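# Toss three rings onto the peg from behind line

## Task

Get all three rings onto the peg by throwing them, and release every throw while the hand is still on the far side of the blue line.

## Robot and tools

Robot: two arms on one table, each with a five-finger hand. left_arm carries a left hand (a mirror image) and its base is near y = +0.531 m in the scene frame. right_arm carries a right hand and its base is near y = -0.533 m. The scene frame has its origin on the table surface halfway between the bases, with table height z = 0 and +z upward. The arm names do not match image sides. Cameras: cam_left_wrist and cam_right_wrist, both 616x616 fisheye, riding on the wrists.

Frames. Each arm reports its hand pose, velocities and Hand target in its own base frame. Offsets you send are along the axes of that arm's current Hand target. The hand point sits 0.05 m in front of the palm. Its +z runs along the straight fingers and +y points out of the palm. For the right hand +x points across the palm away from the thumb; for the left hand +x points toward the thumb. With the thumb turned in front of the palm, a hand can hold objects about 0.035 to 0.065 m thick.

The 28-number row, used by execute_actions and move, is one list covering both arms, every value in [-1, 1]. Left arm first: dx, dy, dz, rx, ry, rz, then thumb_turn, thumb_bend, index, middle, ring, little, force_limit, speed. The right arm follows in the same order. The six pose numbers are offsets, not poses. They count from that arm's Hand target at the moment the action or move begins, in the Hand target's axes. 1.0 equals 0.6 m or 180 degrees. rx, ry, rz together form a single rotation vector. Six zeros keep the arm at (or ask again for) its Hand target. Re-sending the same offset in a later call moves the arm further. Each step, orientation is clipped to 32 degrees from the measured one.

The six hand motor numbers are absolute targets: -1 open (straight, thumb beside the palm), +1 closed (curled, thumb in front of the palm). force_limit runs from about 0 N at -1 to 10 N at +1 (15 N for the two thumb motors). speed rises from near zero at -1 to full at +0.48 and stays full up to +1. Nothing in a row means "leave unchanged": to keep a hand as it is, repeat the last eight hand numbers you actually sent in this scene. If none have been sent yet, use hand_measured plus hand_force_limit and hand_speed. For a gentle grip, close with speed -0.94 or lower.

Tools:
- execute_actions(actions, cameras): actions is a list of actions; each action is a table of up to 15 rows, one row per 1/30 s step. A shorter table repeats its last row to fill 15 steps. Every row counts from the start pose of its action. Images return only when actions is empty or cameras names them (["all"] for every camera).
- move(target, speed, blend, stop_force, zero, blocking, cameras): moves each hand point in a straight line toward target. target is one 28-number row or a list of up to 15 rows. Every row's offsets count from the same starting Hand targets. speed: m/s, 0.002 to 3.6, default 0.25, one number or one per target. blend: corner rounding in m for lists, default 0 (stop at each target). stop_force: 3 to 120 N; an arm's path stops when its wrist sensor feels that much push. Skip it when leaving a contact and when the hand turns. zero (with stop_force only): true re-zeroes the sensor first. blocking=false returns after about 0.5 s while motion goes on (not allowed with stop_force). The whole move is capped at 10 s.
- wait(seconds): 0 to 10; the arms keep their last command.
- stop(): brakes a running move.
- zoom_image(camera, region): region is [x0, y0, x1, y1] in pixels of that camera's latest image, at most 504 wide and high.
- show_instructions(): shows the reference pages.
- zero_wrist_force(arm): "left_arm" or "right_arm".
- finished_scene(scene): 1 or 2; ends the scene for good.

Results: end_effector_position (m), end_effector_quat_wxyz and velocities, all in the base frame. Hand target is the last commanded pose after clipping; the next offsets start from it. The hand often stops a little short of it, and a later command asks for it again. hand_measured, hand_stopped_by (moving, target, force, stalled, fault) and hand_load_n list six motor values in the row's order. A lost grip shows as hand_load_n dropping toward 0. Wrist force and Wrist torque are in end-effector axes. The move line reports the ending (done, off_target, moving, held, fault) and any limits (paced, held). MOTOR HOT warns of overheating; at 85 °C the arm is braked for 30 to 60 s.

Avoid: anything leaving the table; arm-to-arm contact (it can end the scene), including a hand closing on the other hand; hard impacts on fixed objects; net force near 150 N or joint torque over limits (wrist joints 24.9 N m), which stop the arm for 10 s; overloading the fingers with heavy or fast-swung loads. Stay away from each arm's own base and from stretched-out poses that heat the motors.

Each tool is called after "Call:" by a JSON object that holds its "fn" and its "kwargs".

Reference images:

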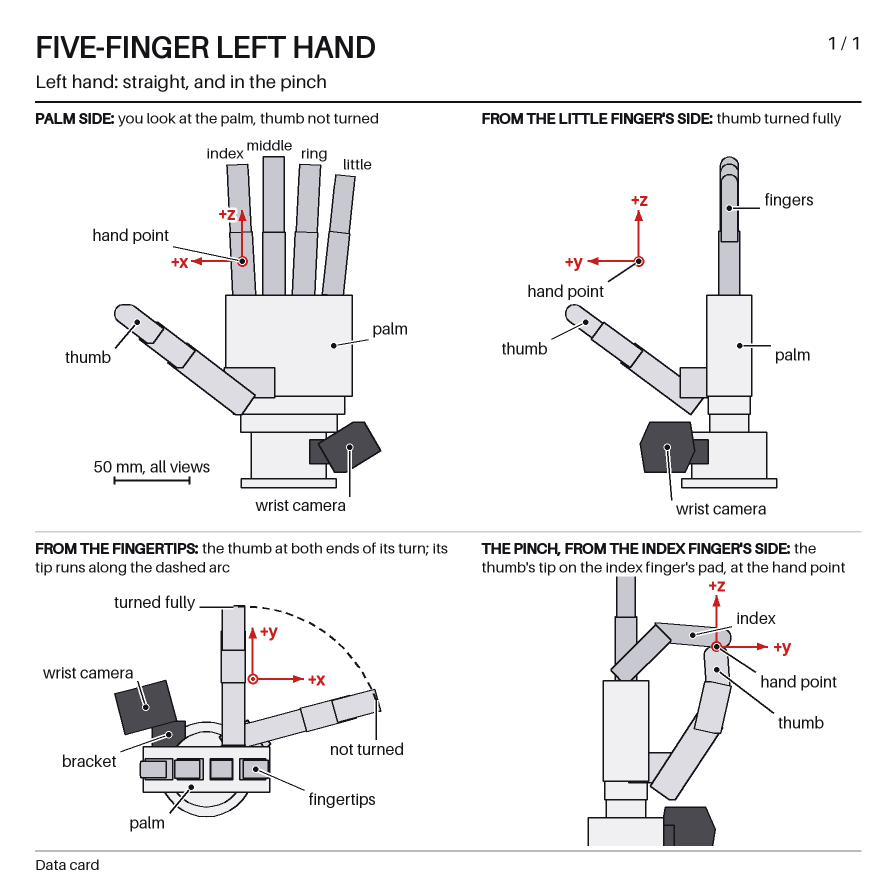

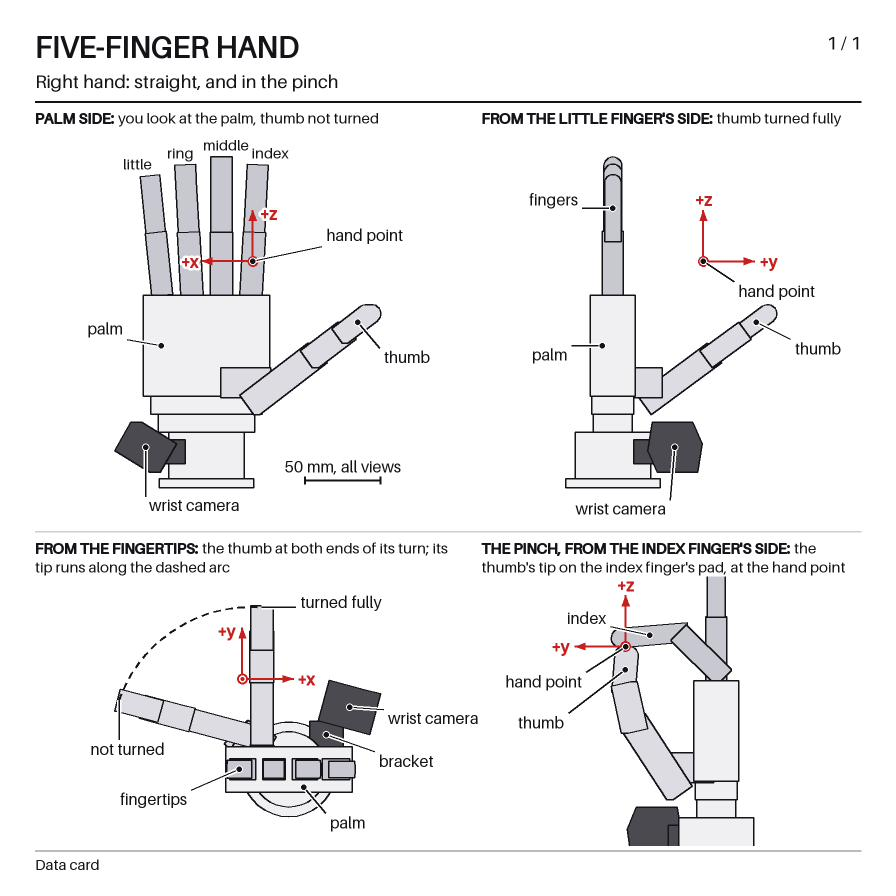

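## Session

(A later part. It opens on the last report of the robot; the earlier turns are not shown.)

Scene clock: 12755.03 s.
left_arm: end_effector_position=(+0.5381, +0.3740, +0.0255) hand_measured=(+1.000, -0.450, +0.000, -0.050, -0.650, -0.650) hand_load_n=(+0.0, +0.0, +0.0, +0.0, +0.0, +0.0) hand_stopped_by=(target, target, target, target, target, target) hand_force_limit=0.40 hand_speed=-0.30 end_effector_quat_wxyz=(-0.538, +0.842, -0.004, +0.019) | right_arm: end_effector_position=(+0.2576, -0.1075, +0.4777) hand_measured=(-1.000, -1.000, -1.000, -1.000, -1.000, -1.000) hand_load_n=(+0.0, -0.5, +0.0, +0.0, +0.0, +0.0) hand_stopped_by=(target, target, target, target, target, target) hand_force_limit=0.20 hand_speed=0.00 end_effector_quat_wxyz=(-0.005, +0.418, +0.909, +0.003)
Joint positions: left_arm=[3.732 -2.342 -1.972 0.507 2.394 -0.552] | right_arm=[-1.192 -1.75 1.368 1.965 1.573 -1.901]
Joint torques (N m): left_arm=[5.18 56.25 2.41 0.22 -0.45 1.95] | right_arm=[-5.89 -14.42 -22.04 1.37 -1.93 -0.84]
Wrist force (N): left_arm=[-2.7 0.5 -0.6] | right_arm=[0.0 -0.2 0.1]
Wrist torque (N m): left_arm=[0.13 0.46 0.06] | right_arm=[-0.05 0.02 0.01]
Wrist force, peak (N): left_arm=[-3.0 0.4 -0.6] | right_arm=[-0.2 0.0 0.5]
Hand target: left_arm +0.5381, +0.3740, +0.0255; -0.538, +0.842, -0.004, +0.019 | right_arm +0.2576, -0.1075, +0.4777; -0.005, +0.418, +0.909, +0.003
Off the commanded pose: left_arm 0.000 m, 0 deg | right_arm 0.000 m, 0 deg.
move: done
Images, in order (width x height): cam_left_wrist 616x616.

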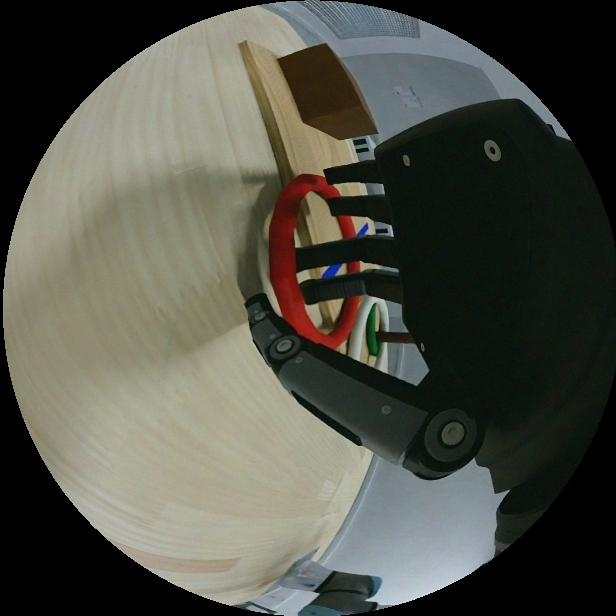

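Call:
{"fn": "move", "kwargs": {"target": [[0,0,0,0,0,0,1,-0.3,0,-0.05,-0.65,-0.65,0.4,-0.8,0,0,0,0,0,0,-1,-1,-1,-1,-1,-1,0.2,0]]}}

Call:
{"fn": "move", "kwargs": {"target": [[0,0,0,0,0,0,1,-0.3,0.4,0.4,-0.65,-0.65,0.4,-0.9,0,0,0,0,0,0,-1,-1,-1,-1,-1,-1,0.2,0]], "cameras": ["cam_left_wrist"]}}

Call:
{"fn": "zoom_image", "kwargs": {"camera": "cam_left_wrist", "region": [200, 150, 380, 330]}}

Scene clock: 12769.00 s.
left_arm: end_effector_position=(+0.5381, +0.3740, +0.0255) hand_measured=(+1.000, -0.300, +0.000, -0.050, -0.650, -0.650) hand_load_n=(+0.0, +0.0, +0.0, +0.0, +0.0, +0.0) hand_stopped_by=(target, target, target, target, target, target) hand_force_limit=0.40 hand_speed=-0.80 end_effector_quat_wxyz=(-0.538, +0.842, -0.004, +0.019) | right_arm: end_effector_position=(+0.2576, -0.1075, +0.4777) hand_measured=(-1.000, -1.000, -1.000, -1.000, -1.000, -1.000) hand_load_n=(+0.0, +0.0, +0.0, +0.0, +0.0, +0.0) hand_stopped_by=(target, target, target, target, target, target) hand_force_limit=0.20 hand_speed=0.00 end_effector_quat_wxyz=(-0.005, +0.418, +0.909, +0.003)
Joint positions: left_arm=[3.732 -2.342 -1.972 0.507 2.394 -0.552] | right_arm=[-1.192 -1.75 1.368 1.965 1.573 -1.901]
Joint torques (N m): left_arm=[5.61 56.31 2.51 0.66 1.59 1.96] | right_arm=[-5.74 -14.37 -22.46 1.34 -1.95 -0.83]
Wrist force (N): left_arm=[-2.7 0.6 -0.5] | right_arm=[-0.2 0.0 -0.1]
Wrist torque (N m): left_arm=[0.12 0.47 0.06] | right_arm=[0.01 0.05 0.00]
Wrist force, peak (N): left_arm=[-3.1 0.5 -0.5] | right_arm=[-0.3 -0.3 0.4]
Hand target: left_arm +0.5381, +0.3740, +0.0255; -0.538, +0.842, -0.004, +0.019 | right_arm +0.2576, -0.1075, +0.4777; -0.005, +0.418, +0.909, +0.003
Off the commanded pose: left_arm 0.000 m, 0 deg | right_arm 0.000 m, 0 deg.
move: done

Scene clock: 12769.87 s.
left_arm: end_effector_position=(+0.5381, +0.3740, +0.0255) hand_measured=(+1.000, -0.302, +0.164, +0.106, -0.650, -0.650) hand_load_n=(+0.5, +7.0, +7.0, +6.5, +0.0, +0.0) hand_stopped_by=(target, target, force, force, target, target) hand_force_limit=0.40 hand_speed=-0.90 end_effector_quat_wxyz=(-0.538, +0.842, -0.004, +0.019) | right_arm: end_effector_position=(+0.2576, -0.1075, +0.4777) hand_measured=(-1.000, -1.000, -1.000, -1.000, -1.000, -1.000) hand_load_n=(+0.0, -0.5, +0.0, +0.0, +0.0, +0.0) hand_stopped_by=(target, target, target, target, target, target) hand_force_limit=0.20 hand_speed=0.00 end_effector_quat_wxyz=(-0.005, +0.418, +0.909, +0.003)
Joint positions: left_arm=[3.732 -2.342 -1.972 0.507 2.394 -0.552] | right_arm=[-1.192 -1.75 1.368 1.965 1.573 -1.901]
Joint torques (N m): left_arm=[5.52 55.67 2.33 0.69 1.58 2.08] | right_arm=[-5.64 -14.46 -22.12 1.33 -1.92 -0.85]
Wrist force (N): left_arm=[-2.9 1.2 -0.4] | right_arm=[-0.2 0.0 0.2]
Wrist torque (N m): left_arm=[0.11 0.49 0.04] | right_arm=[-0.01 0.05 0.00]
Wrist force, peak (N): left_arm=[-2.9 1.2 -0.2] | right_arm=[-0.3 -0.3 0.1]
Hand target: left_arm +0.5381, +0.3740, +0.0255; -0.538, +0.842, -0.004, +0.019 | right_arm +0.2576, -0.1075, +0.4777; -0.005, +0.418, +0.909, +0.003
Off the commanded pose: left_arm 0.000 m, 0 deg | right_arm 0.000 m, 0 deg.
move: done
Images, in order (width x height): cam_left_wrist 616x616.

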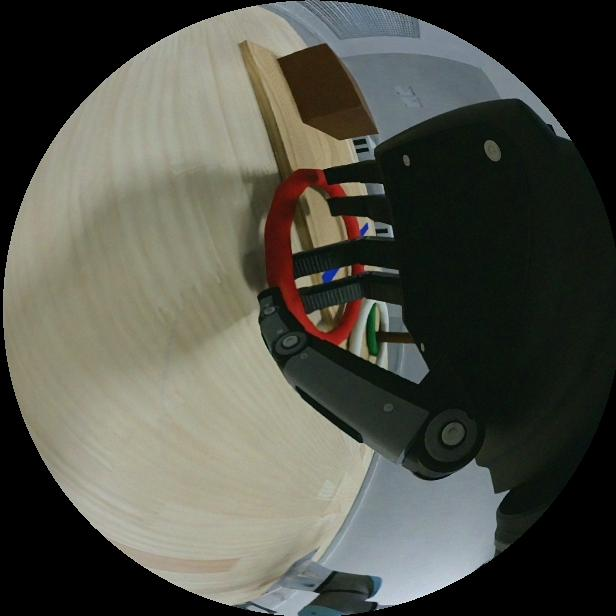

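Scaled by 2.800 from the camera's 616x616 image, which has a finer 880x880 frame.

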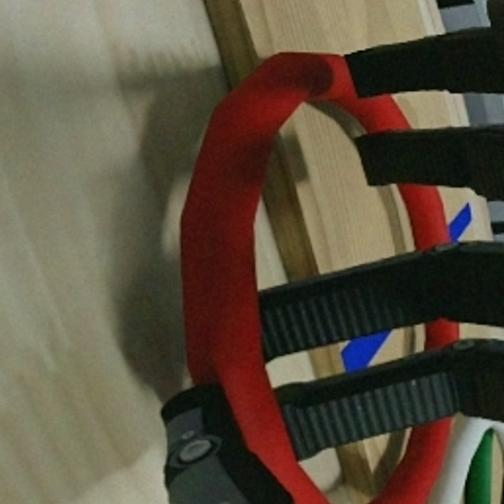

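Call:
{"fn": "move", "kwargs": {"target": [[0,0,0,0,0,0,1,-0.3,0.4,0.1,-0.65,-0.65,0.4,-0.9,0,0,0,0,0,0,-1,-1,-1,-1,-1,-1,0.2,0]]}}

Call:
{"fn": "move", "kwargs": {"target": [[0.0013,-0.0454,-0.021,0,0,0,1,-0.3,0.4,0.1,-0.65,-0.65,0.4,-0.9,0,0,0,0,0,0,-1,-1,-1,-1,-1,-1,0.2,0]], "speed": 0.05, "cameras": ["cam_left_wrist"]}}

Call:
{"fn": "zoom_image", "kwargs": {"camera": "cam_left_wrist", "region": [200, 150, 380, 330]}}

Scene clock: 12779.60 s.
left_arm: end_effector_position=(+0.5381, +0.3740, +0.0255) hand_measured=(+1.000, -0.302, +0.164, +0.098, -0.650, -0.650) hand_load_n=(-0.5, +6.0, +7.5, +6.0, -0.5, +0.0) hand_stopped_by=(target, target, force, target, target, target) hand_force_limit=0.40 hand_speed=-0.90 end_effector_quat_wxyz=(-0.538, +0.842, -0.004, +0.019) | right_arm: end_effector_position=(+0.2576, -0.1075, +0.4777) hand_measured=(-1.000, -1.000, -1.000, -1.000, -1.000, -1.000) hand_load_n=(+0.0, +0.0, +0.0, +0.0, +0.0, +0.0) hand_stopped_by=(target, target, target, target, target, target) hand_force_limit=0.20 hand_speed=0.00 end_effector_quat_wxyz=(-0.005, +0.418, +0.909, +0.003)
Joint positions: left_arm=[3.732 -2.342 -1.972 0.507 2.394 -0.552] | right_arm=[-1.192 -1.75 1.368 1.965 1.573 -1.901]
Joint torques (N m): left_arm=[3.21 55.43 4.95 1.09 1.6 2.03] | right_arm=[-5.69 -14.59 -22.28 1.31 -1.93 -0.83]
Wrist force (N): left_arm=[-2.8 1.4 -0.2] | right_arm=[-0.1 -0.1 -0.2]
Wrist torque (N m): left_arm=[0.12 0.48 0.04] | right_arm=[0.00 0.05 0.01]
Wrist force, peak (N): left_arm=[-3.1 1.4 -0.1] | right_arm=[-0.1 -0.4 0.4]
Hand target: left_arm +0.5381, +0.3740, +0.0255; -0.538, +0.842, -0.004, +0.019 | right_arm +0.2576, -0.1075, +0.4777; -0.005, +0.418, +0.909, +0.003
Off the commanded pose: left_arm 0.000 m, 0 deg | right_arm 0.000 m, 0 deg.
move: done

Scene clock: 12780.50 s.
left_arm: end_effector_position=(+0.5380, +0.3740, +0.0556) hand_measured=(+1.000, -0.302, +0.164, +0.098, -0.650, -0.650) hand_load_n=(-0.5, +6.5, +7.0, +5.5, +0.0, +0.0) hand_stopped_by=(target, target, force, target, target, target) hand_force_limit=0.40 hand_speed=-0.90 end_effector_quat_wxyz=(-0.538, +0.842, -0.004, +0.018) end_effector_velocity=(+0.001, +0.000, -0.001) end_effector_angular_velocity=(+0.001, -0.003, -0.001) | right_arm: end_effector_position=(+0.2576, -0.1075, +0.4777) hand_measured=(-1.000, -1.000, -1.000, -1.000, -1.000, -1.000) hand_load_n=(+0.0, +0.0, +0.0, +0.0, +0.0, +0.0) hand_stopped_by=(target, target, target, target, target, target) hand_force_limit=0.20 hand_speed=0.00 end_effector_quat_wxyz=(-0.005, +0.418, +0.909, +0.003)
Joint positions: left_arm=[3.732 -2.272 -1.981 0.445 2.394 -0.552] | right_arm=[-1.192 -1.75 1.368 1.965 1.573 -1.901]
Joint velocities: left_arm=[-0.001 -0.003 0 0.006 -0.001 -0.001] | right_arm=[within noise]
Joint torques (N m): left_arm=[5.64 34.28 10.19 5.14 0.66 -0.77] | right_arm=[-5.54 -14.55 -22.01 1.4 -1.93 -0.86]
Wrist force (N): left_arm=[-2.9 1.3 -0.4] | right_arm=[-0.1 -0.1 0.3]
Wrist torque (N m): left_arm=[0.12 0.49 0.02] | right_arm=[-0.02 0.02 0.01]
Wrist force, peak (N): left_arm=[-2.8 1.9 -0.1] | right_arm=[-0.2 -0.2 0.2]
Hand target: left_arm +0.5381, +0.3740, +0.0555; -0.538, +0.842, -0.004, +0.019 | right_arm +0.2576, -0.1075, +0.4777; -0.005, +0.418, +0.909, +0.003
Off the commanded pose: left_arm 0.000 m, 0 deg | right_arm 0.000 m, 0 deg.
move: done
Images, in order (width x height): cam_left_wrist 616x616.

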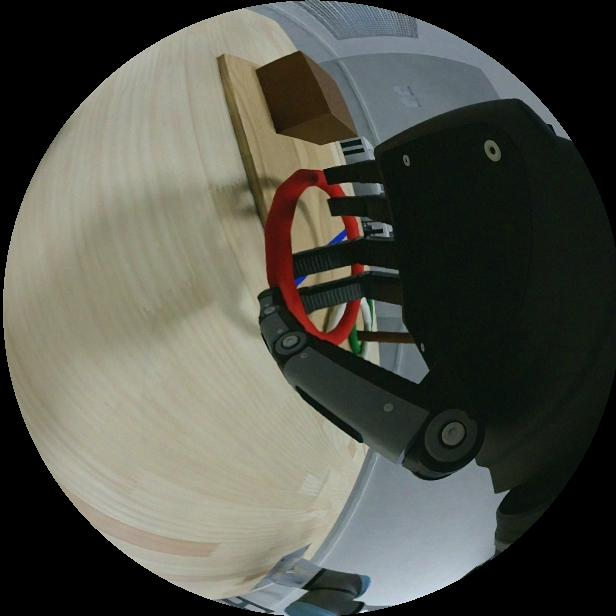

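Scaled by 2.800 from the camera's 616x616 image, which has a finer 880x880 frame.

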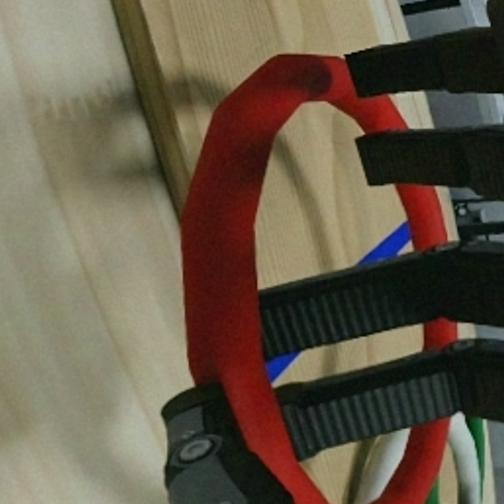

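Call:
{"fn": "move", "kwargs": {"target": [[0.0063,-0.2268,-0.1051,0,0,0,1,-0.3,0.4,0.1,-0.65,-0.65,0.4,-0.9,0,0,0,0,0,0,-1,-1,-1,-1,-1,-1,0.2,0],[-0.3557,-0.5163,-0.1132,0.0032,-0.117,-0.0542,1,-0.3,0.4,0.1,-0.65,-0.65,0.4,-0.9,0,0,0,0,0,0,-1,-1,-1,-1,-1,-1,0.2,0]], "speed": 0.15, "blend": 0.03}}

Scene clock: 12798.20 s.
left_arm: end_effector_position=(+0.3184, +0.4482, +0.3595) hand_measured=(+1.000, -0.302, +0.164, +0.098, -0.650, -0.650) hand_load_n=(-0.5, +6.5, +7.5, +6.0, +0.0, +0.0) hand_stopped_by=(target, target, force, target, target, target) hand_force_limit=0.40 hand_speed=-0.90 end_effector_quat_wxyz=(-0.531, +0.826, +0.166, -0.090) | right_arm: end_effector_position=(+0.2576, -0.1075, +0.4777) hand_measured=(-1.000, -1.000, -1.000, -1.000, -1.000, -1.000) hand_load_n=(+0.0, +0.0, +0.0, +0.0, +0.0, +0.0) hand_stopped_by=(target, target, target, target, target, target) hand_force_limit=0.20 hand_speed=0.00 end_effector_quat_wxyz=(-0.005, +0.418, +0.909, +0.003)
Joint positions: left_arm=[4.054 -1.536 -1.98 -0.354 2.458 -0.635] | right_arm=[-1.192 -1.75 1.368 1.965 1.573 -1.901]
Joint torques (N m): left_arm=[1.84 17.77 13.17 4.32 -0.46 -1.34] | right_arm=[-5.62 -14.65 -22.12 1.36 -1.93 -0.78]
Wrist force (N): left_arm=[-2.8 1.4 -0.4] | right_arm=[-0.3 -0.1 0.0]
Wrist torque (N m): left_arm=[0.15 0.49 0.06] | right_arm=[-0.02 0.06 -0.01]
Wrist force, peak (N): left_arm=[-2.8 3.0 0.5] | right_arm=[-0.1 -0.5 0.3]
Hand target: left_arm +0.3183, +0.4482, +0.3594; -0.531, +0.826, +0.166, -0.090 | right_arm +0.2576, -0.1075, +0.4777; -0.005, +0.418, +0.909, +0.003
Off the commanded pose: left_arm 0.000 m, 0 deg | right_arm 0.000 m, 0 deg.
move: done

Call:
{"fn": "execute_actions", "kwargs": {"actions": [[[0.0164,-0.0014,-0.0069,-0.0004,0.0129,0.0060,1,-0.3,0.4,0.1,-0.65,-0.65,0.4,-0.9,0,0,0,0,0,0,-1,-1,-1,-1,-1,-1,0.2,0],[0.0382,-0.0035,-0.0155,-0.0008,0.0299,0.0138,1,-0.3,0.4,0.1,-0.65,-0.65,0.4,-0.9,0,0,0,0,0,0,-1,-1,-1,-1,-1,-1,0.2,0],[0.0651,-0.0061,-0.0260,-0.0014,0.0508,0.0235,1,-0.3,0.4,0.1,-0.65,-0.65,0.4,-0.9,0,0,0,0,0,0,-1,-1,-1,-1,-1,-1,0.2,0],[0.0971,-0.0092,-0.0387,-0.0021,0.0759,0.0352,1,-0.3,0.4,0.1,-0.65,-0.65,0.4,-0.9,0,0,0,0,0,0,-1,-1,-1,-1,-1,-1,0.2,0],[0.1342,-0.0125,-0.0540,-0.0029,0.1049,0.0486,1,-0.3,0.4,0.1,-0.65,-0.65,0.4,-0.9,0,0,0,0,0,0,-1,-1,-1,-1,-1,-1,0.2,0],[0.1761,-0.0161,-0.0715,-0.0038,0.1380,0.0639,1,-0.3,0.4,0.1,-0.65,-0.65,0.4,-0.9,0,0,0,0,0,0,-1,-1,-1,-1,-1,-1,0.2,0],[0.2230,-0.0200,-0.0920,-0.0048,0.1751,0.0811,1,-0.3,0.4,0.1,-0.65,-0.65,0.4,-0.9,0,0,0,0,0,0,-1,-1,-1,-1,-1,-1,0.2,0],[0.2673,-0.0235,-0.1117,-0.0058,0.2103,0.0974,1,-1,-1,-1,-1,-1,0.4,1,0,0,0,0,0,0,-1,-1,-1,-1,-1,-1,0.2,0],[0.3048,-0.0261,-0.1295,-0.0066,0.2406,0.1115,1,-1,-1,-1,-1,-1,0.4,1,0,0,0,0,0,0,-1,-1,-1,-1,-1,-1,0.2,0],[0.3423,-0.0285,-0.1478,-0.0075,0.2708,0.1255,1,-1,-1,-1,-1,-1,0.4,1,0,0,0,0,0,0,-1,-1,-1,-1,-1,-1,0.2,0],[0.3796,-0.0308,-0.1661,-0.0083,0.3011,0.1395,1,-1,-1,-1,-1,-1,0.4,1,0,0,0,0,0,0,-1,-1,-1,-1,-1,-1,0.2,0],[0.4168,-0.0331,-0.1847,-0.0091,0.3313,0.1535,1,-1,-1,-1,-1,-1,0.4,1,0,0,0,0,0,0,-1,-1,-1,-1,-1,-1,0.2,0],[0.4540,-0.0353,-0.2035,-0.0100,0.3616,0.1675,1,-1,-1,-1,-1,-1,0.4,1,0,0,0,0,0,0,-1,-1,-1,-1,-1,-1,0.2,0],[0.4659,-0.0360,-0.2095,-0.0102,0.3713,0.1720,1,-1,-1,-1,-1,-1,0.4,1,0,0,0,0,0,0,-1,-1,-1,-1,-1,-1,0.2,0],[0.4688,-0.0362,-0.2110,-0.0103,0.3737,0.1731,1,-1,-1,-1,-1,-1,0.4,1,0,0,0,0,0,0,-1,-1,-1,-1,-1,-1,0.2,0]]], "cameras": ["cam_left_wrist"]}}

Call:
{"fn": "zoom_image", "kwargs": {"camera": "cam_left_wrist", "region": [130, 200, 260, 330]}}

Scene clock: 12825.30 s.
left_arm: end_effector_position=(+0.6006, +0.4436, +0.4378) hand_measured=(+1.000, -1.000, -1.000, -1.000, -1.000, -1.000) hand_load_n=(+0.0, +0.0, +0.0, +0.0, +0.0, +0.0) hand_stopped_by=(target, target, target, target, target, target) hand_force_limit=0.40 hand_speed=1.00 end_effector_quat_wxyz=(-0.490, +0.756, -0.358, +0.246) | right_arm: end_effector_position=(+0.2576, -0.1075, +0.4777) hand_measured=(-1.000, -1.000, -1.000, -1.000, -1.000, -1.000) hand_load_n=(+0.0, +0.0, +0.0, +0.0, +0.0, +0.0) hand_stopped_by=(target, target, target, target, target, target) hand_force_limit=0.20 hand_speed=0.00 end_effector_quat_wxyz=(-0.005, +0.418, +0.909, +0.003)
Joint positions: left_arm=[4.076 -1.804 -1.529 -0.234 1.323 0.087] | right_arm=[-1.192 -1.75 1.368 1.965 1.573 -1.901]
Joint torques (N m): left_arm=[-4.86 28.7 24.76 0.32 0.95 1.69] | right_arm=[-5.72 -14.6 -22.27 1.35 -1.84 -0.82]
Wrist force (N): left_arm=[-2.7 0.5 -0.7] | right_arm=[-0.4 -0.3 -0.1]
Wrist torque (N m): left_arm=[0.13 0.47 -0.11] | right_arm=[-0.04 0.07 -0.02]
Wrist force, peak (N): left_arm=[-6.2 2.4 0.7] | right_arm=[-0.5 -0.3 0.1]
Hand target: left_arm +0.6133, +0.4528, +0.4395; -0.479, +0.758, -0.366, +0.248 | right_arm +0.2576, -0.1075, +0.4777; -0.005, +0.418, +0.909, +0.003
Off the commanded pose: left_arm 0.019 m, 2 deg; position clipped | right_arm 0.000 m, 0 deg.
Step readings (end_effector_position of left_arm | right_arm):
0: (+0.3183, +0.4482, +0.3594) | (+0.2576, -0.1075, +0.4777)
1: (+0.3186, +0.4482, +0.3594) | (+0.2576, -0.1075, +0.4777)
2: (+0.3216, +0.4483, +0.3601) | (+0.2576, -0.1075, +0.4777)
4: (+0.3405, +0.4487, +0.3659) | (+0.2576, -0.1075, +0.4777)
8: (+0.4228, +0.4472, +0.3941) | (+0.2576, -0.1075, +0.4777)
15: (+0.5612, +0.4441, +0.4351) | (+0.2576, -0.1075, +0.4777)
Images, in order (width x height): cam_left_wrist 616x616.

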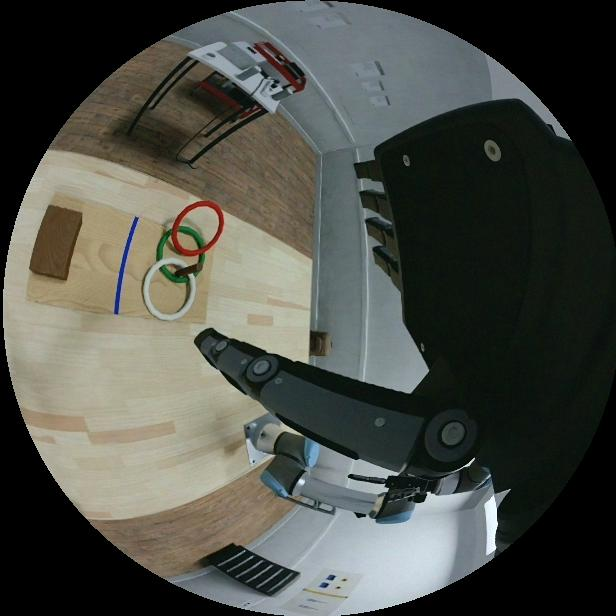

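Scaled by 3.877 from the camera's 616x616 image, which has a finer 880x880 frame.

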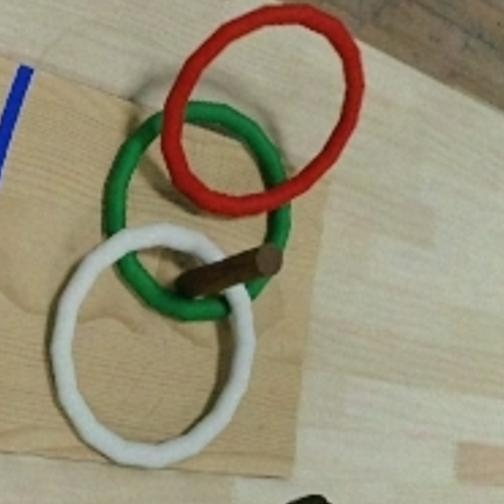

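Call:
{"fn": "execute_actions", "kwargs": {"actions": [], "cameras": ["cam_left_wrist"]}}

Call:
{"fn": "zoom_image", "kwargs": {"camera": "cam_left_wrist", "region": [130, 180, 260, 310]}}

Scene clock: 12831.03 s.
left_arm: end_effector_position=(+0.6006, +0.4436, +0.4377) hand_measured=(+1.000, -1.000, -1.000, -1.000, -1.000, -1.000) hand_load_n=(+0.0, +0.0, +0.0, +0.0, +0.0, +0.0) hand_stopped_by=(target, target, target, target, target, target) hand_force_limit=0.40 hand_speed=1.00 end_effector_quat_wxyz=(-0.490, +0.756, -0.358, +0.246) | right_arm: end_effector_position=(+0.2576, -0.1075, +0.4777) hand_measured=(-1.000, -1.000, -1.000, -1.000, -1.000, -1.000) hand_load_n=(+0.0, +0.0, +0.0, +0.0, +0.0, +0.0) hand_stopped_by=(target, target, target, target, target, target) hand_force_limit=0.20 hand_speed=0.00 end_effector_quat_wxyz=(-0.005, +0.418, +0.909, +0.003)
Joint positions: left_arm=[4.076 -1.804 -1.529 -0.234 1.323 0.087] | right_arm=[-1.192 -1.75 1.368 1.965 1.573 -1.901]
Joint velocities: within noise
Joint torques (N m): left_arm=[-5.25 26.55 14.15 0.55 0.91 -1.6] | right_arm=[-5.4 -13.97 -21.27 1.31 -1.96 -0.76]
Wrist force (N): left_arm=[-2.7 0.8 -0.8] | right_arm=[-0.1 -0.1 0.1]
Wrist torque (N m): left_arm=[0.17 0.48 -0.11] | right_arm=[-0.01 0.03 0.00]
Wrist force, peak (N): left_arm=[-3.0 0.7 -0.7] | right_arm=[-0.1 -0.5 -0.3]
Hand target: left_arm +0.6133, +0.4528, +0.4395; -0.479, +0.758, -0.366, +0.248 | right_arm +0.2576, -0.1075, +0.4777; -0.005, +0.418, +0.909, +0.003
Off the commanded pose: left_arm 0.019 m, 2 deg; position clipped | right_arm 0.000 m, 0 deg.
Images, in order (width x height): cam_left_wrist 616x616.

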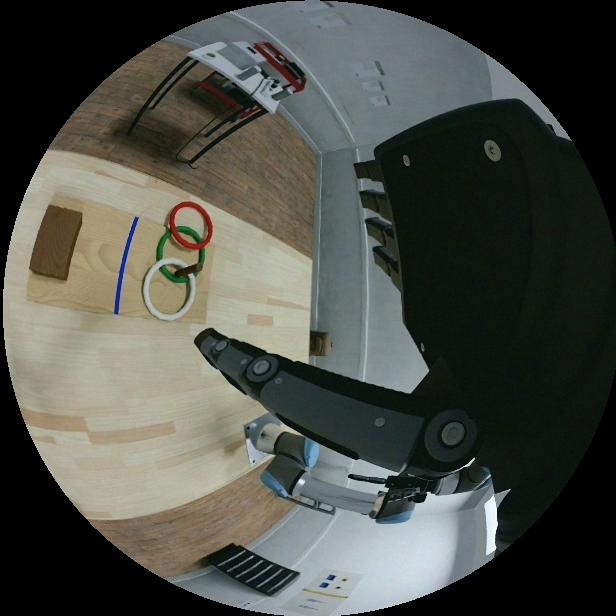

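Scaled by 3.877 from the camera's 616x616 image, which has a finer 880x880 frame.

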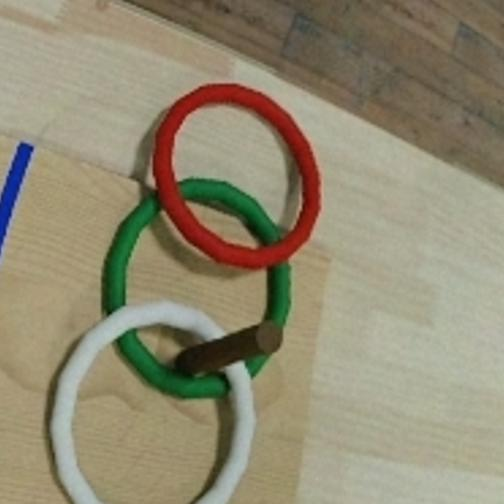

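Call:
{"fn": "move", "kwargs": {"target": [[-0.2267,0.2988,-0.3412,0.0071,-0.2566,-0.1189,1,-0.8,-0.8,-0.8,-0.8,-0.8,0.4,0,0,0,0,0,0,0,-1,-1,-1,-1,-1,-1,0.2,0]], "speed": 0.25}}

Call:
{"fn": "move", "kwargs": {"target": [[0,0,0,0,0,0,1,-0.8,-0.8,-0.8,-0.8,-0.8,0.4,0,-0.6957,-0.5489,0.3247,0.1998,-0.3612,-0.4891,-1,-1,-1,-1,-1,-1,0.2,0],[0,0,0,0,0,0,1,-0.8,-0.8,-0.8,-0.8,-0.8,0.4,0,-0.6985,-0.5492,0.5713,0.1998,-0.3612,-0.4891,-1,-1,-1,-1,-1,-1,0.2,0]], "speed": 0.25, "blend": 0.03, "cameras": ["cam_right_wrist"]}}

Scene clock: 12876.77 s.
left_arm: end_effector_position=(+0.3247, +0.4001, +0.3589) hand_measured=(+1.000, -0.800, -0.800, -0.800, -0.800, -0.800) hand_load_n=(+0.0, +0.0, +0.0, +0.0, +0.0, +0.0) hand_stopped_by=(target, target, target, target, target, target) hand_force_limit=0.40 hand_speed=0.00 end_effector_quat_wxyz=(-0.538, +0.842, -0.004, +0.019) | right_arm: end_effector_position=(+0.2576, -0.1075, +0.4777) hand_measured=(-1.000, -1.000, -1.000, -1.000, -1.000, -1.000) hand_load_n=(+0.0, +0.0, +0.0, +0.0, +0.0, +0.0) hand_stopped_by=(target, target, target, target, target, target) hand_force_limit=0.20 hand_speed=0.00 end_effector_quat_wxyz=(-0.005, +0.418, +0.909, +0.003)
Joint positions: left_arm=[4.147 -1.358 -2.171 -0.103 2.043 -0.268] | right_arm=[-1.192 -1.75 1.368 1.965 1.573 -1.901]
Joint torques (N m): left_arm=[-6.88 7.85 20.98 5.13 1.35 1.34] | right_arm=[-5.74 -14.08 -21.95 1.38 -1.94 -0.89]
Wrist force (N): left_arm=[-2.7 0.4 -0.4] | right_arm=[-0.1 -0.2 0.0]
Wrist torque (N m): left_arm=[0.09 0.46 -0.09] | right_arm=[-0.03 0.02 0.00]
Wrist force, peak (N): left_arm=[-3.7 1.0 -0.8] | right_arm=[-0.3 -0.2 0.3]
Hand target: left_arm +0.3247, +0.4001, +0.3589; -0.538, +0.842, -0.004, +0.019 | right_arm +0.2576, -0.1075, +0.4777; -0.005, +0.418, +0.909, +0.003
Off the commanded pose: left_arm 0.000 m, 0 deg | right_arm 0.000 m, 0 deg.
move: done

Scene clock: 12881.90 s.
left_arm: end_effector_position=(+0.3247, +0.4001, +0.3589) hand_measured=(+1.000, -0.800, -0.800, -0.800, -0.800, -0.800) hand_load_n=(+0.0, +0.0, +0.0, +0.0, -0.5, +0.0) hand_stopped_by=(target, target, target, target, target, target) hand_force_limit=0.40 hand_speed=0.00 end_effector_quat_wxyz=(-0.538, +0.842, -0.004, +0.019) | right_arm: end_effector_position=(+0.2779, -0.6366, +0.1294) hand_measured=(-1.000, -1.000, -1.000, -1.000, -1.000, -1.000) hand_load_n=(-0.5, +0.0, +0.0, +0.0, +0.0, +0.0) hand_stopped_by=(target, target, target, target, target, target) hand_force_limit=0.20 hand_speed=0.00 end_effector_quat_wxyz=(+0.322, -0.362, +0.760, -0.433)
Joint positions: left_arm=[4.147 -1.358 -2.171 -0.103 2.044 -0.268] | right_arm=[-1.669 -0.86 1.222 0.518 0.571 -3.742]
Joint torques (N m): left_arm=[-6.48 4.06 13.17 4.98 1.48 -1.72] | right_arm=[-1.21 -41.29 -13.11 0.23 1.66 -1.72]
Wrist force (N): left_arm=[-2.6 0.6 -0.3] | right_arm=[0.7 0.9 -0.8]
Wrist torque (N m): left_arm=[0.11 0.46 -0.09] | right_arm=[0.50 -0.09 0.06]
Wrist force, peak (N): left_arm=[-2.9 0.4 -0.4] | right_arm=[1.1 3.0 0.2]
Hand target: left_arm +0.3247, +0.4001, +0.3589; -0.538, +0.842, -0.004, +0.019 | right_arm +0.2779, -0.6365, +0.1293; +0.322, -0.362, +0.760, -0.433
Off the commanded pose: left_arm 0.000 m, 0 deg | right_arm 0.000 m, 0 deg.
move: done
Images, in order (width x height): cam_right_wrist 616x616.

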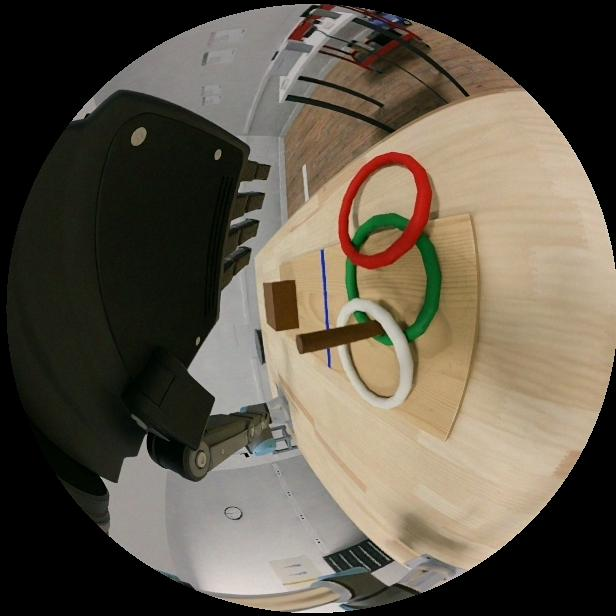

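Call:
{"fn": "execute_actions", "kwargs": {"actions": []}}

Scene clock: 12972.40 s.
left_arm: end_effector_position=(+0.3247, +0.4001, +0.3589) hand_measured=(+1.000, -0.800, -0.800, -0.800, -0.800, -0.800) hand_load_n=(+0.0, +0.0, +0.0, +0.0, +0.0, +0.0) hand_stopped_by=(target, target, target, target, target, target) hand_force_limit=0.40 hand_speed=0.00 end_effector_quat_wxyz=(-0.538, +0.842, -0.004, +0.019) | right_arm: end_effector_position=(+0.2779, -0.6365, +0.1293) hand_measured=(-1.000, -1.000, -1.000, -1.000, -1.000, -1.000) hand_load_n=(+0.0, +0.0, +0.0, +0.0, +0.0, +0.0) hand_stopped_by=(target, target, target, target, target, target) hand_force_limit=0.20 hand_speed=0.00 end_effector_quat_wxyz=(+0.322, -0.362, +0.760, -0.433)
Joint positions: left_arm=[4.147 -1.358 -2.171 -0.103 2.044 -0.268] | right_arm=[-1.669 -0.86 1.223 0.518 0.571 -3.742]
Joint velocities: within noise
Joint torques (N m): left_arm=[-4.81 7.07 12.87 3.74 0.68 -0.61] | right_arm=[6.89 -40.78 -12.51 2.06 1.25 -1.31]
Wrist force (N): left_arm=[-2.6 0.6 -0.4] | right_arm=[0.7 1.1 -0.7]
Wrist torque (N m): left_arm=[0.11 0.46 -0.09] | right_arm=[0.53 -0.09 0.08]
Wrist force, peak (N): left_arm=[-2.9 0.7 -0.5] | right_arm=[0.8 1.3 -0.8]
Hand target: left_arm +0.3247, +0.4001, +0.3589; -0.538, +0.842, -0.004, +0.019 | right_arm +0.2779, -0.6365, +0.1293; +0.322, -0.362, +0.760, -0.433
Off the commanded pose: left_arm 0.000 m, 0 deg | right_arm 0.000 m, 0 deg.

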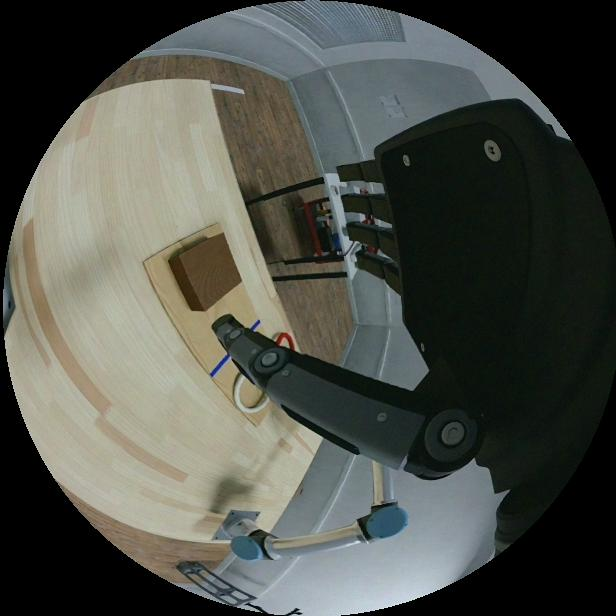

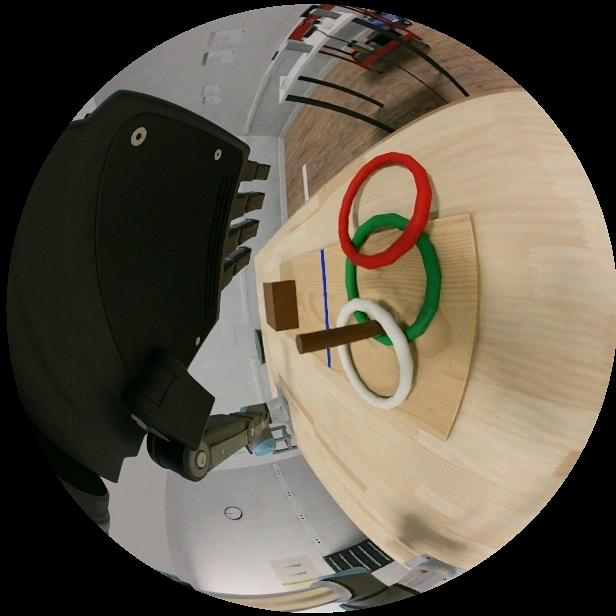

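Call:
{"fn": "zoom_image", "kwargs": {"camera": "cam_right_wrist", "region": [280, 130, 500, 350]}}

Scaled by 2.291 from the camera's 616x616 image, which has a finer 880x880 frame.

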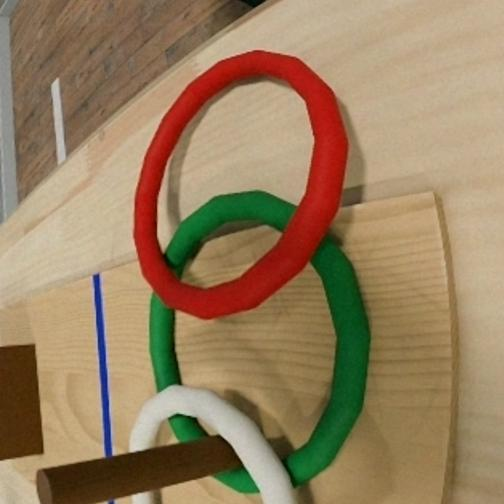

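Call:
{"fn": "move", "kwargs": {"target": [0,0,0,0,0,0,1,-0.8,-0.8,-0.8,-0.8,-0.8,0.4,0,0.0145,-0.0461,0.0128,0,0,0,1,-0.4,-0.05,-0.13,-1,-1,0.2,-0.3], "speed": 0.06, "cameras": ["cam_right_wrist"]}}

Scene clock: 13097.53 s.
left_arm: end_effector_position=(+0.3247, +0.4001, +0.3589) hand_measured=(+1.000, -0.800, -0.800, -0.800, -0.800, -0.800) hand_load_n=(+0.0, +0.0, +0.0, +0.0, +0.0, +0.0) hand_stopped_by=(target, target, target, target, target, target) hand_force_limit=0.40 hand_speed=0.00 end_effector_quat_wxyz=(-0.538, +0.842, -0.004, +0.019) | right_arm: end_effector_position=(+0.2870, -0.6570, +0.1492) hand_measured=(+1.000, -0.400, -0.050, -0.130, -1.000, -1.000) hand_load_n=(+0.0, +0.0, +0.0, +0.0, -0.5, +0.0) hand_stopped_by=(target, target, target, target, target, target) hand_force_limit=0.20 hand_speed=-0.30 end_effector_quat_wxyz=(+0.322, -0.362, +0.760, -0.433)
Joint positions: left_arm=[4.147 -1.358 -2.171 -0.103 2.044 -0.268] | right_arm=[-1.651 -0.827 1.107 0.579 0.583 -3.716]
Joint torques (N m): left_arm=[-1.43 11.36 13.66 1.94 -0.71 0.8] | right_arm=[-12.19 -54.43 -24.99 1.95 -2.94 -1]
Wrist force (N): left_arm=[-2.6 0.4 -0.5] | right_arm=[0.6 1.1 -0.7]
Wrist torque (N m): left_arm=[0.10 0.46 -0.08] | right_arm=[0.51 -0.09 0.11]
Wrist force, peak (N): left_arm=[-3.0 0.5 -0.5] | right_arm=[0.7 1.5 -0.7]
Hand target: left_arm +0.3247, +0.4001, +0.3589; -0.538, +0.842, -0.004, +0.019 | right_arm +0.2870, -0.6570, +0.1492; +0.322, -0.362, +0.760, -0.433
Off the commanded pose: left_arm 0.000 m, 0 deg | right_arm 0.000 m, 0 deg.
move: done
Images, in order (width x height): cam_right_wrist 616x616.

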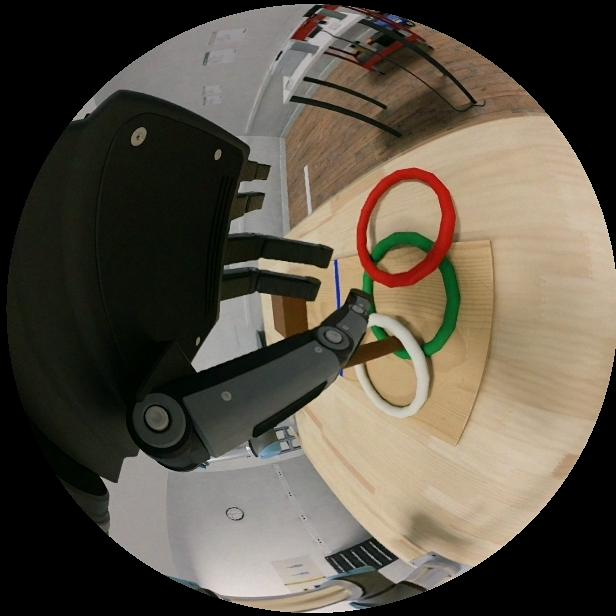

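Call:
{"fn": "zoom_image", "kwargs": {"camera": "cam_right_wrist", "region": [300, 150, 480, 330]}}

Scaled by 2.800 from the camera's 616x616 image, which has a finer 880x880 frame.

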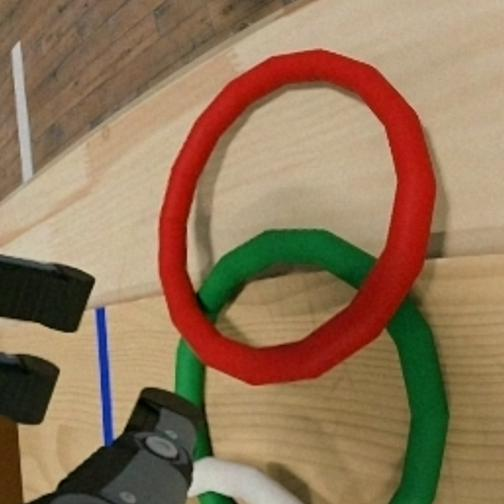

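Call:
{"fn": "move", "kwargs": {"target": [0,0,0,0,0,0,1,-0.8,-0.8,-0.8,-0.8,-0.8,0.4,0,0.0728,0.0744,0.0347,0,0,0,1,-0.4,-0.05,-0.13,-1,-1,0.2,-0.3], "speed": 0.06, "cameras": ["cam_right_wrist"]}}

Call:
{"fn": "zoom_image", "kwargs": {"camera": "cam_right_wrist", "region": [300, 150, 520, 370]}}

Scene clock: 13132.83 s.
left_arm: end_effector_position=(+0.3247, +0.4001, +0.3589) hand_measured=(+1.000, -0.800, -0.800, -0.800, -0.800, -0.800) hand_load_n=(+0.0, +0.0, -0.5, +0.0, +0.0, +0.0) hand_stopped_by=(target, target, target, target, target, target) hand_force_limit=0.40 hand_speed=0.00 end_effector_quat_wxyz=(-0.538, +0.842, -0.004, +0.019) | right_arm: end_effector_position=(+0.2683, -0.6861, +0.0931) hand_measured=(+1.000, -0.400, -0.050, -0.130, -1.000, -1.000) hand_load_n=(+0.0, +0.0, +0.0, +0.5, +0.0, +0.0) hand_stopped_by=(target, target, target, target, target, target) hand_force_limit=0.20 hand_speed=-0.30 end_effector_quat_wxyz=(+0.322, -0.362, +0.760, -0.434)
Joint positions: left_arm=[4.147 -1.358 -2.171 -0.103 2.044 -0.268] | right_arm=[-1.677 -0.705 1.042 0.553 0.566 -3.753]
Joint torques (N m): left_arm=[-0.17 12.56 13.86 1.53 -0.63 1.23] | right_arm=[5.46 -56.95 -11.92 2.61 -1.41 1.17]
Wrist force (N): left_arm=[-2.6 0.6 -0.6] | right_arm=[0.9 0.8 -0.6]
Wrist torque (N m): left_arm=[0.11 0.45 -0.09] | right_arm=[0.45 -0.13 0.22]
Wrist force, peak (N): left_arm=[-3.0 0.5 -0.7] | right_arm=[1.3 1.3 -0.6]
Hand target: left_arm +0.3247, +0.4001, +0.3589; -0.538, +0.842, -0.004, +0.019 | right_arm +0.2685, -0.6860, +0.0931; +0.322, -0.362, +0.760, -0.433
Off the commanded pose: left_arm 0.000 m, 0 deg | right_arm 0.000 m, 0 deg.
move: done
Images, in order (width x height): cam_right_wrist 616x616.

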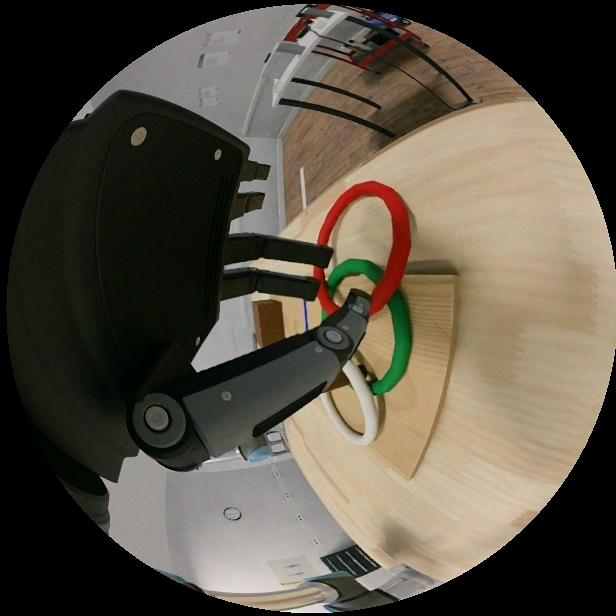

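Scaled by 2.291 from the camera's 616x616 image, which has a finer 880x880 frame.

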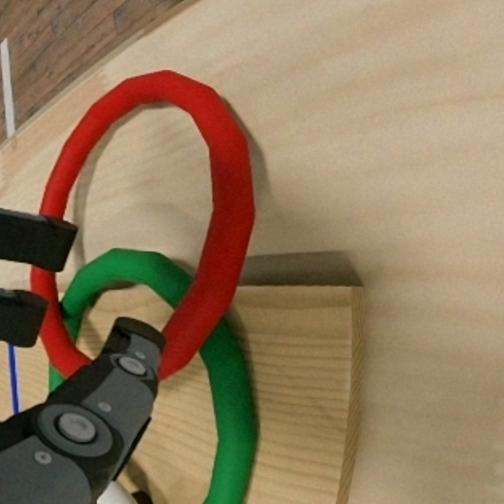

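Call:
{"fn": "move", "kwargs": {"target": [0,0,0,0,0,0,1,-0.8,-0.8,-0.8,-0.8,-0.8,0.4,0,0.0102,0.0463,0.0364,0,0,0,1,-0.5,-0.05,-0.13,-1,-1,0.2,-0.3], "speed": 0.03, "stop_force": 4, "cameras": ["cam_right_wrist"]}}

Call:
{"fn": "zoom_image", "kwargs": {"camera": "cam_right_wrist", "region": [280, 170, 460, 350]}}

Scene clock: 13168.63 s.
left_arm: end_effector_position=(+0.3247, +0.4001, +0.3589) hand_measured=(+1.000, -0.800, -0.800, -0.800, -0.800, -0.800) hand_load_n=(+0.0, +0.0, +0.0, +0.0, +0.0, +0.0) hand_stopped_by=(target, target, target, target, target, target) hand_force_limit=0.40 hand_speed=0.00 end_effector_quat_wxyz=(-0.538, +0.842, -0.004, +0.019) | right_arm: end_effector_position=(+0.2752, -0.6903, +0.0581) hand_measured=(+1.000, -0.500, -0.050, -0.130, -1.000, -1.000) hand_load_n=(+0.0, +0.0, +0.0, +0.0, -0.5, +0.0) hand_stopped_by=(target, target, target, target, target, target) hand_force_limit=0.20 hand_speed=-0.30 end_effector_quat_wxyz=(+0.322, -0.362, +0.760, -0.433)
Joint positions: left_arm=[4.147 -1.358 -2.171 -0.103 2.044 -0.268] | right_arm=[-1.665 -0.662 1.052 0.485 0.574 -3.736]
Joint torques (N m): left_arm=[0.4 13.44 14.05 1.6 -0.68 1.76] | right_arm=[-9.24 -57.56 -22.89 2.49 -2.85 -1.73]
Wrist force (N): left_arm=[-2.8 0.7 -0.6] | right_arm=[0.9 0.9 -0.4]
Wrist torque (N m): left_arm=[0.14 0.49 -0.11] | right_arm=[0.47 -0.13 0.05]
Wrist force, peak (N): left_arm=[-2.9 0.6 -0.4] | right_arm=[1.4 0.9 -0.7]
Hand target: left_arm +0.3247, +0.4001, +0.3589; -0.538, +0.842, -0.004, +0.019 | right_arm +0.2752, -0.6903, +0.0581; +0.322, -0.362, +0.760, -0.433
Off the commanded pose: left_arm 0.000 m, 0 deg | right_arm 0.000 m, 0 deg.
move: done
Images, in order (width x height): cam_right_wrist 616x616.

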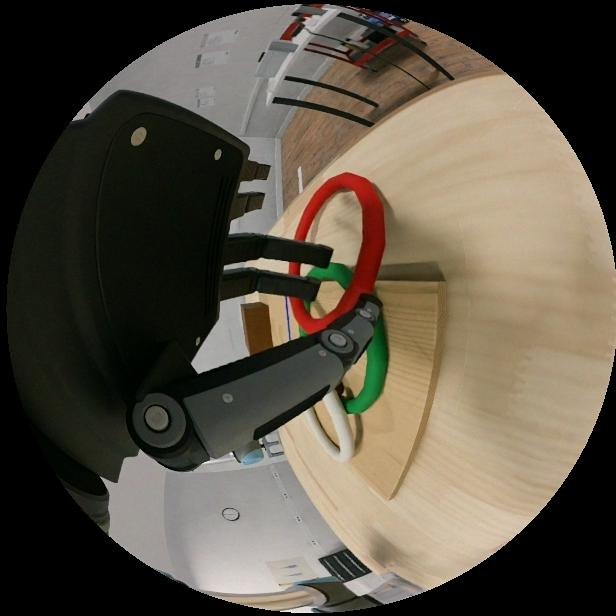

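Scaled by 2.800 from the camera's 616x616 image, which has a finer 880x880 frame.

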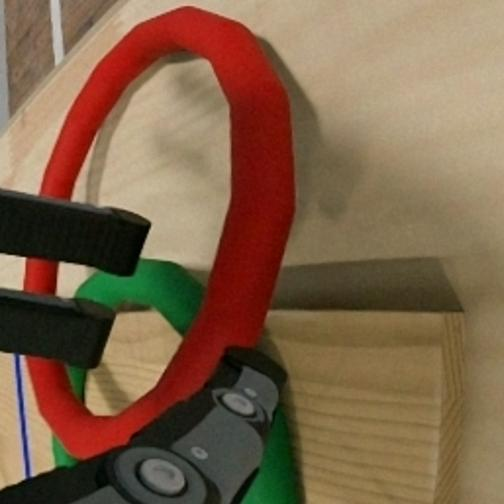

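Call:
{"fn": "move", "kwargs": {"target": [[0,0,0,0,0,0,1,-0.8,-0.8,-0.8,-0.8,-0.8,0.4,0,-0.0049,-0.0253,-0.0118,0,0,0,1,-0.5,-0.05,-0.13,-1,-1,0.2,-0.3],[0,0,0,0,0,0,1,-0.8,-0.8,-0.8,-0.8,-0.8,0.4,0,0.0550,-0.0378,-0.0099,-0.0193,-0.0992,-0.0462,1,-0.5,-0.05,-0.13,-1,-1,0.2,-0.3]], "speed": 0.06, "blend": 0.004, "cameras": ["cam_right_wrist"]}}

Call:
{"fn": "zoom_image", "kwargs": {"camera": "cam_right_wrist", "region": [280, 150, 480, 350]}}

Scene clock: 13261.27 s.
left_arm: end_effector_position=(+0.3247, +0.4001, +0.3589) hand_measured=(+1.000, -0.800, -0.800, -0.800, -0.800, -0.800) hand_load_n=(+0.0, +0.0, +0.0, +0.0, +0.0, +0.0) hand_stopped_by=(target, target, target, target, target, target) hand_force_limit=0.40 hand_speed=0.00 end_effector_quat_wxyz=(-0.538, +0.842, -0.004, +0.019) | right_arm: end_effector_position=(+0.2590, -0.7222, +0.0750) hand_measured=(+1.000, -0.500, -0.050, -0.130, -1.000, -1.000) hand_load_n=(+0.0, +0.0, +0.0, +0.0, +0.0, +0.0) hand_stopped_by=(target, target, target, target, target, target) hand_force_limit=0.20 hand_speed=-0.30 end_effector_quat_wxyz=(+0.383, -0.481, +0.688, -0.386)
Joint positions: left_arm=[4.147 -1.358 -2.171 -0.103 2.044 -0.268] | right_arm=[-1.688 -0.112 0.035 1.51 0.425 -4.39]
Joint torques (N m): left_arm=[1.16 16.7 14.17 1.56 -0.63 1.93] | right_arm=[3.08 -54.05 -21.75 3.63 1.14 1.49]
Wrist force (N): left_arm=[-2.5 0.6 -0.4] | right_arm=[0.6 1.7 -0.9]
Wrist torque (N m): left_arm=[0.11 0.45 -0.08] | right_arm=[0.64 -0.08 0.15]
Wrist force, peak (N): left_arm=[-3.0 0.6 -0.4] | right_arm=[0.5 2.3 -1.4]
Hand target: left_arm +0.3247, +0.4001, +0.3589; -0.538, +0.842, -0.004, +0.019 | right_arm +0.2591, -0.7233, +0.0750; +0.393, -0.488, +0.685, -0.371
Off the commanded pose: left_arm 0.000 m, 0 deg | right_arm 0.001 m, 2 deg.
elbow stopped short (right arm): the move would have taken joint 3 (elbow) straighter than the controller allows.
move: done
Images, in order (width x height): cam_right_wrist 616x616.

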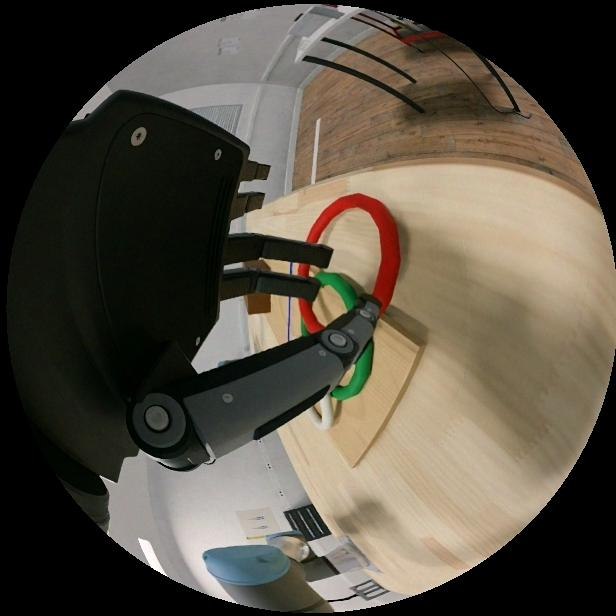

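Scaled by 2.520 from the camera's 616x616 image, which has a finer 880x880 frame.

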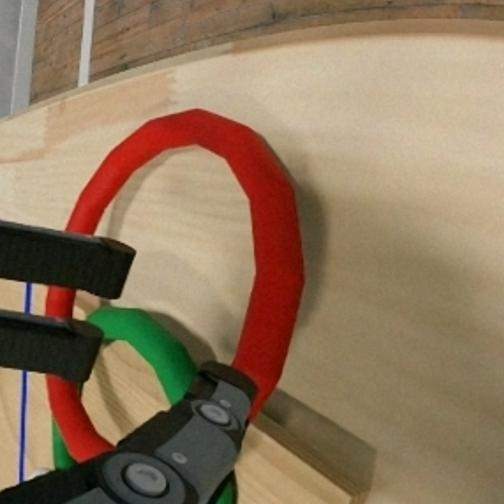

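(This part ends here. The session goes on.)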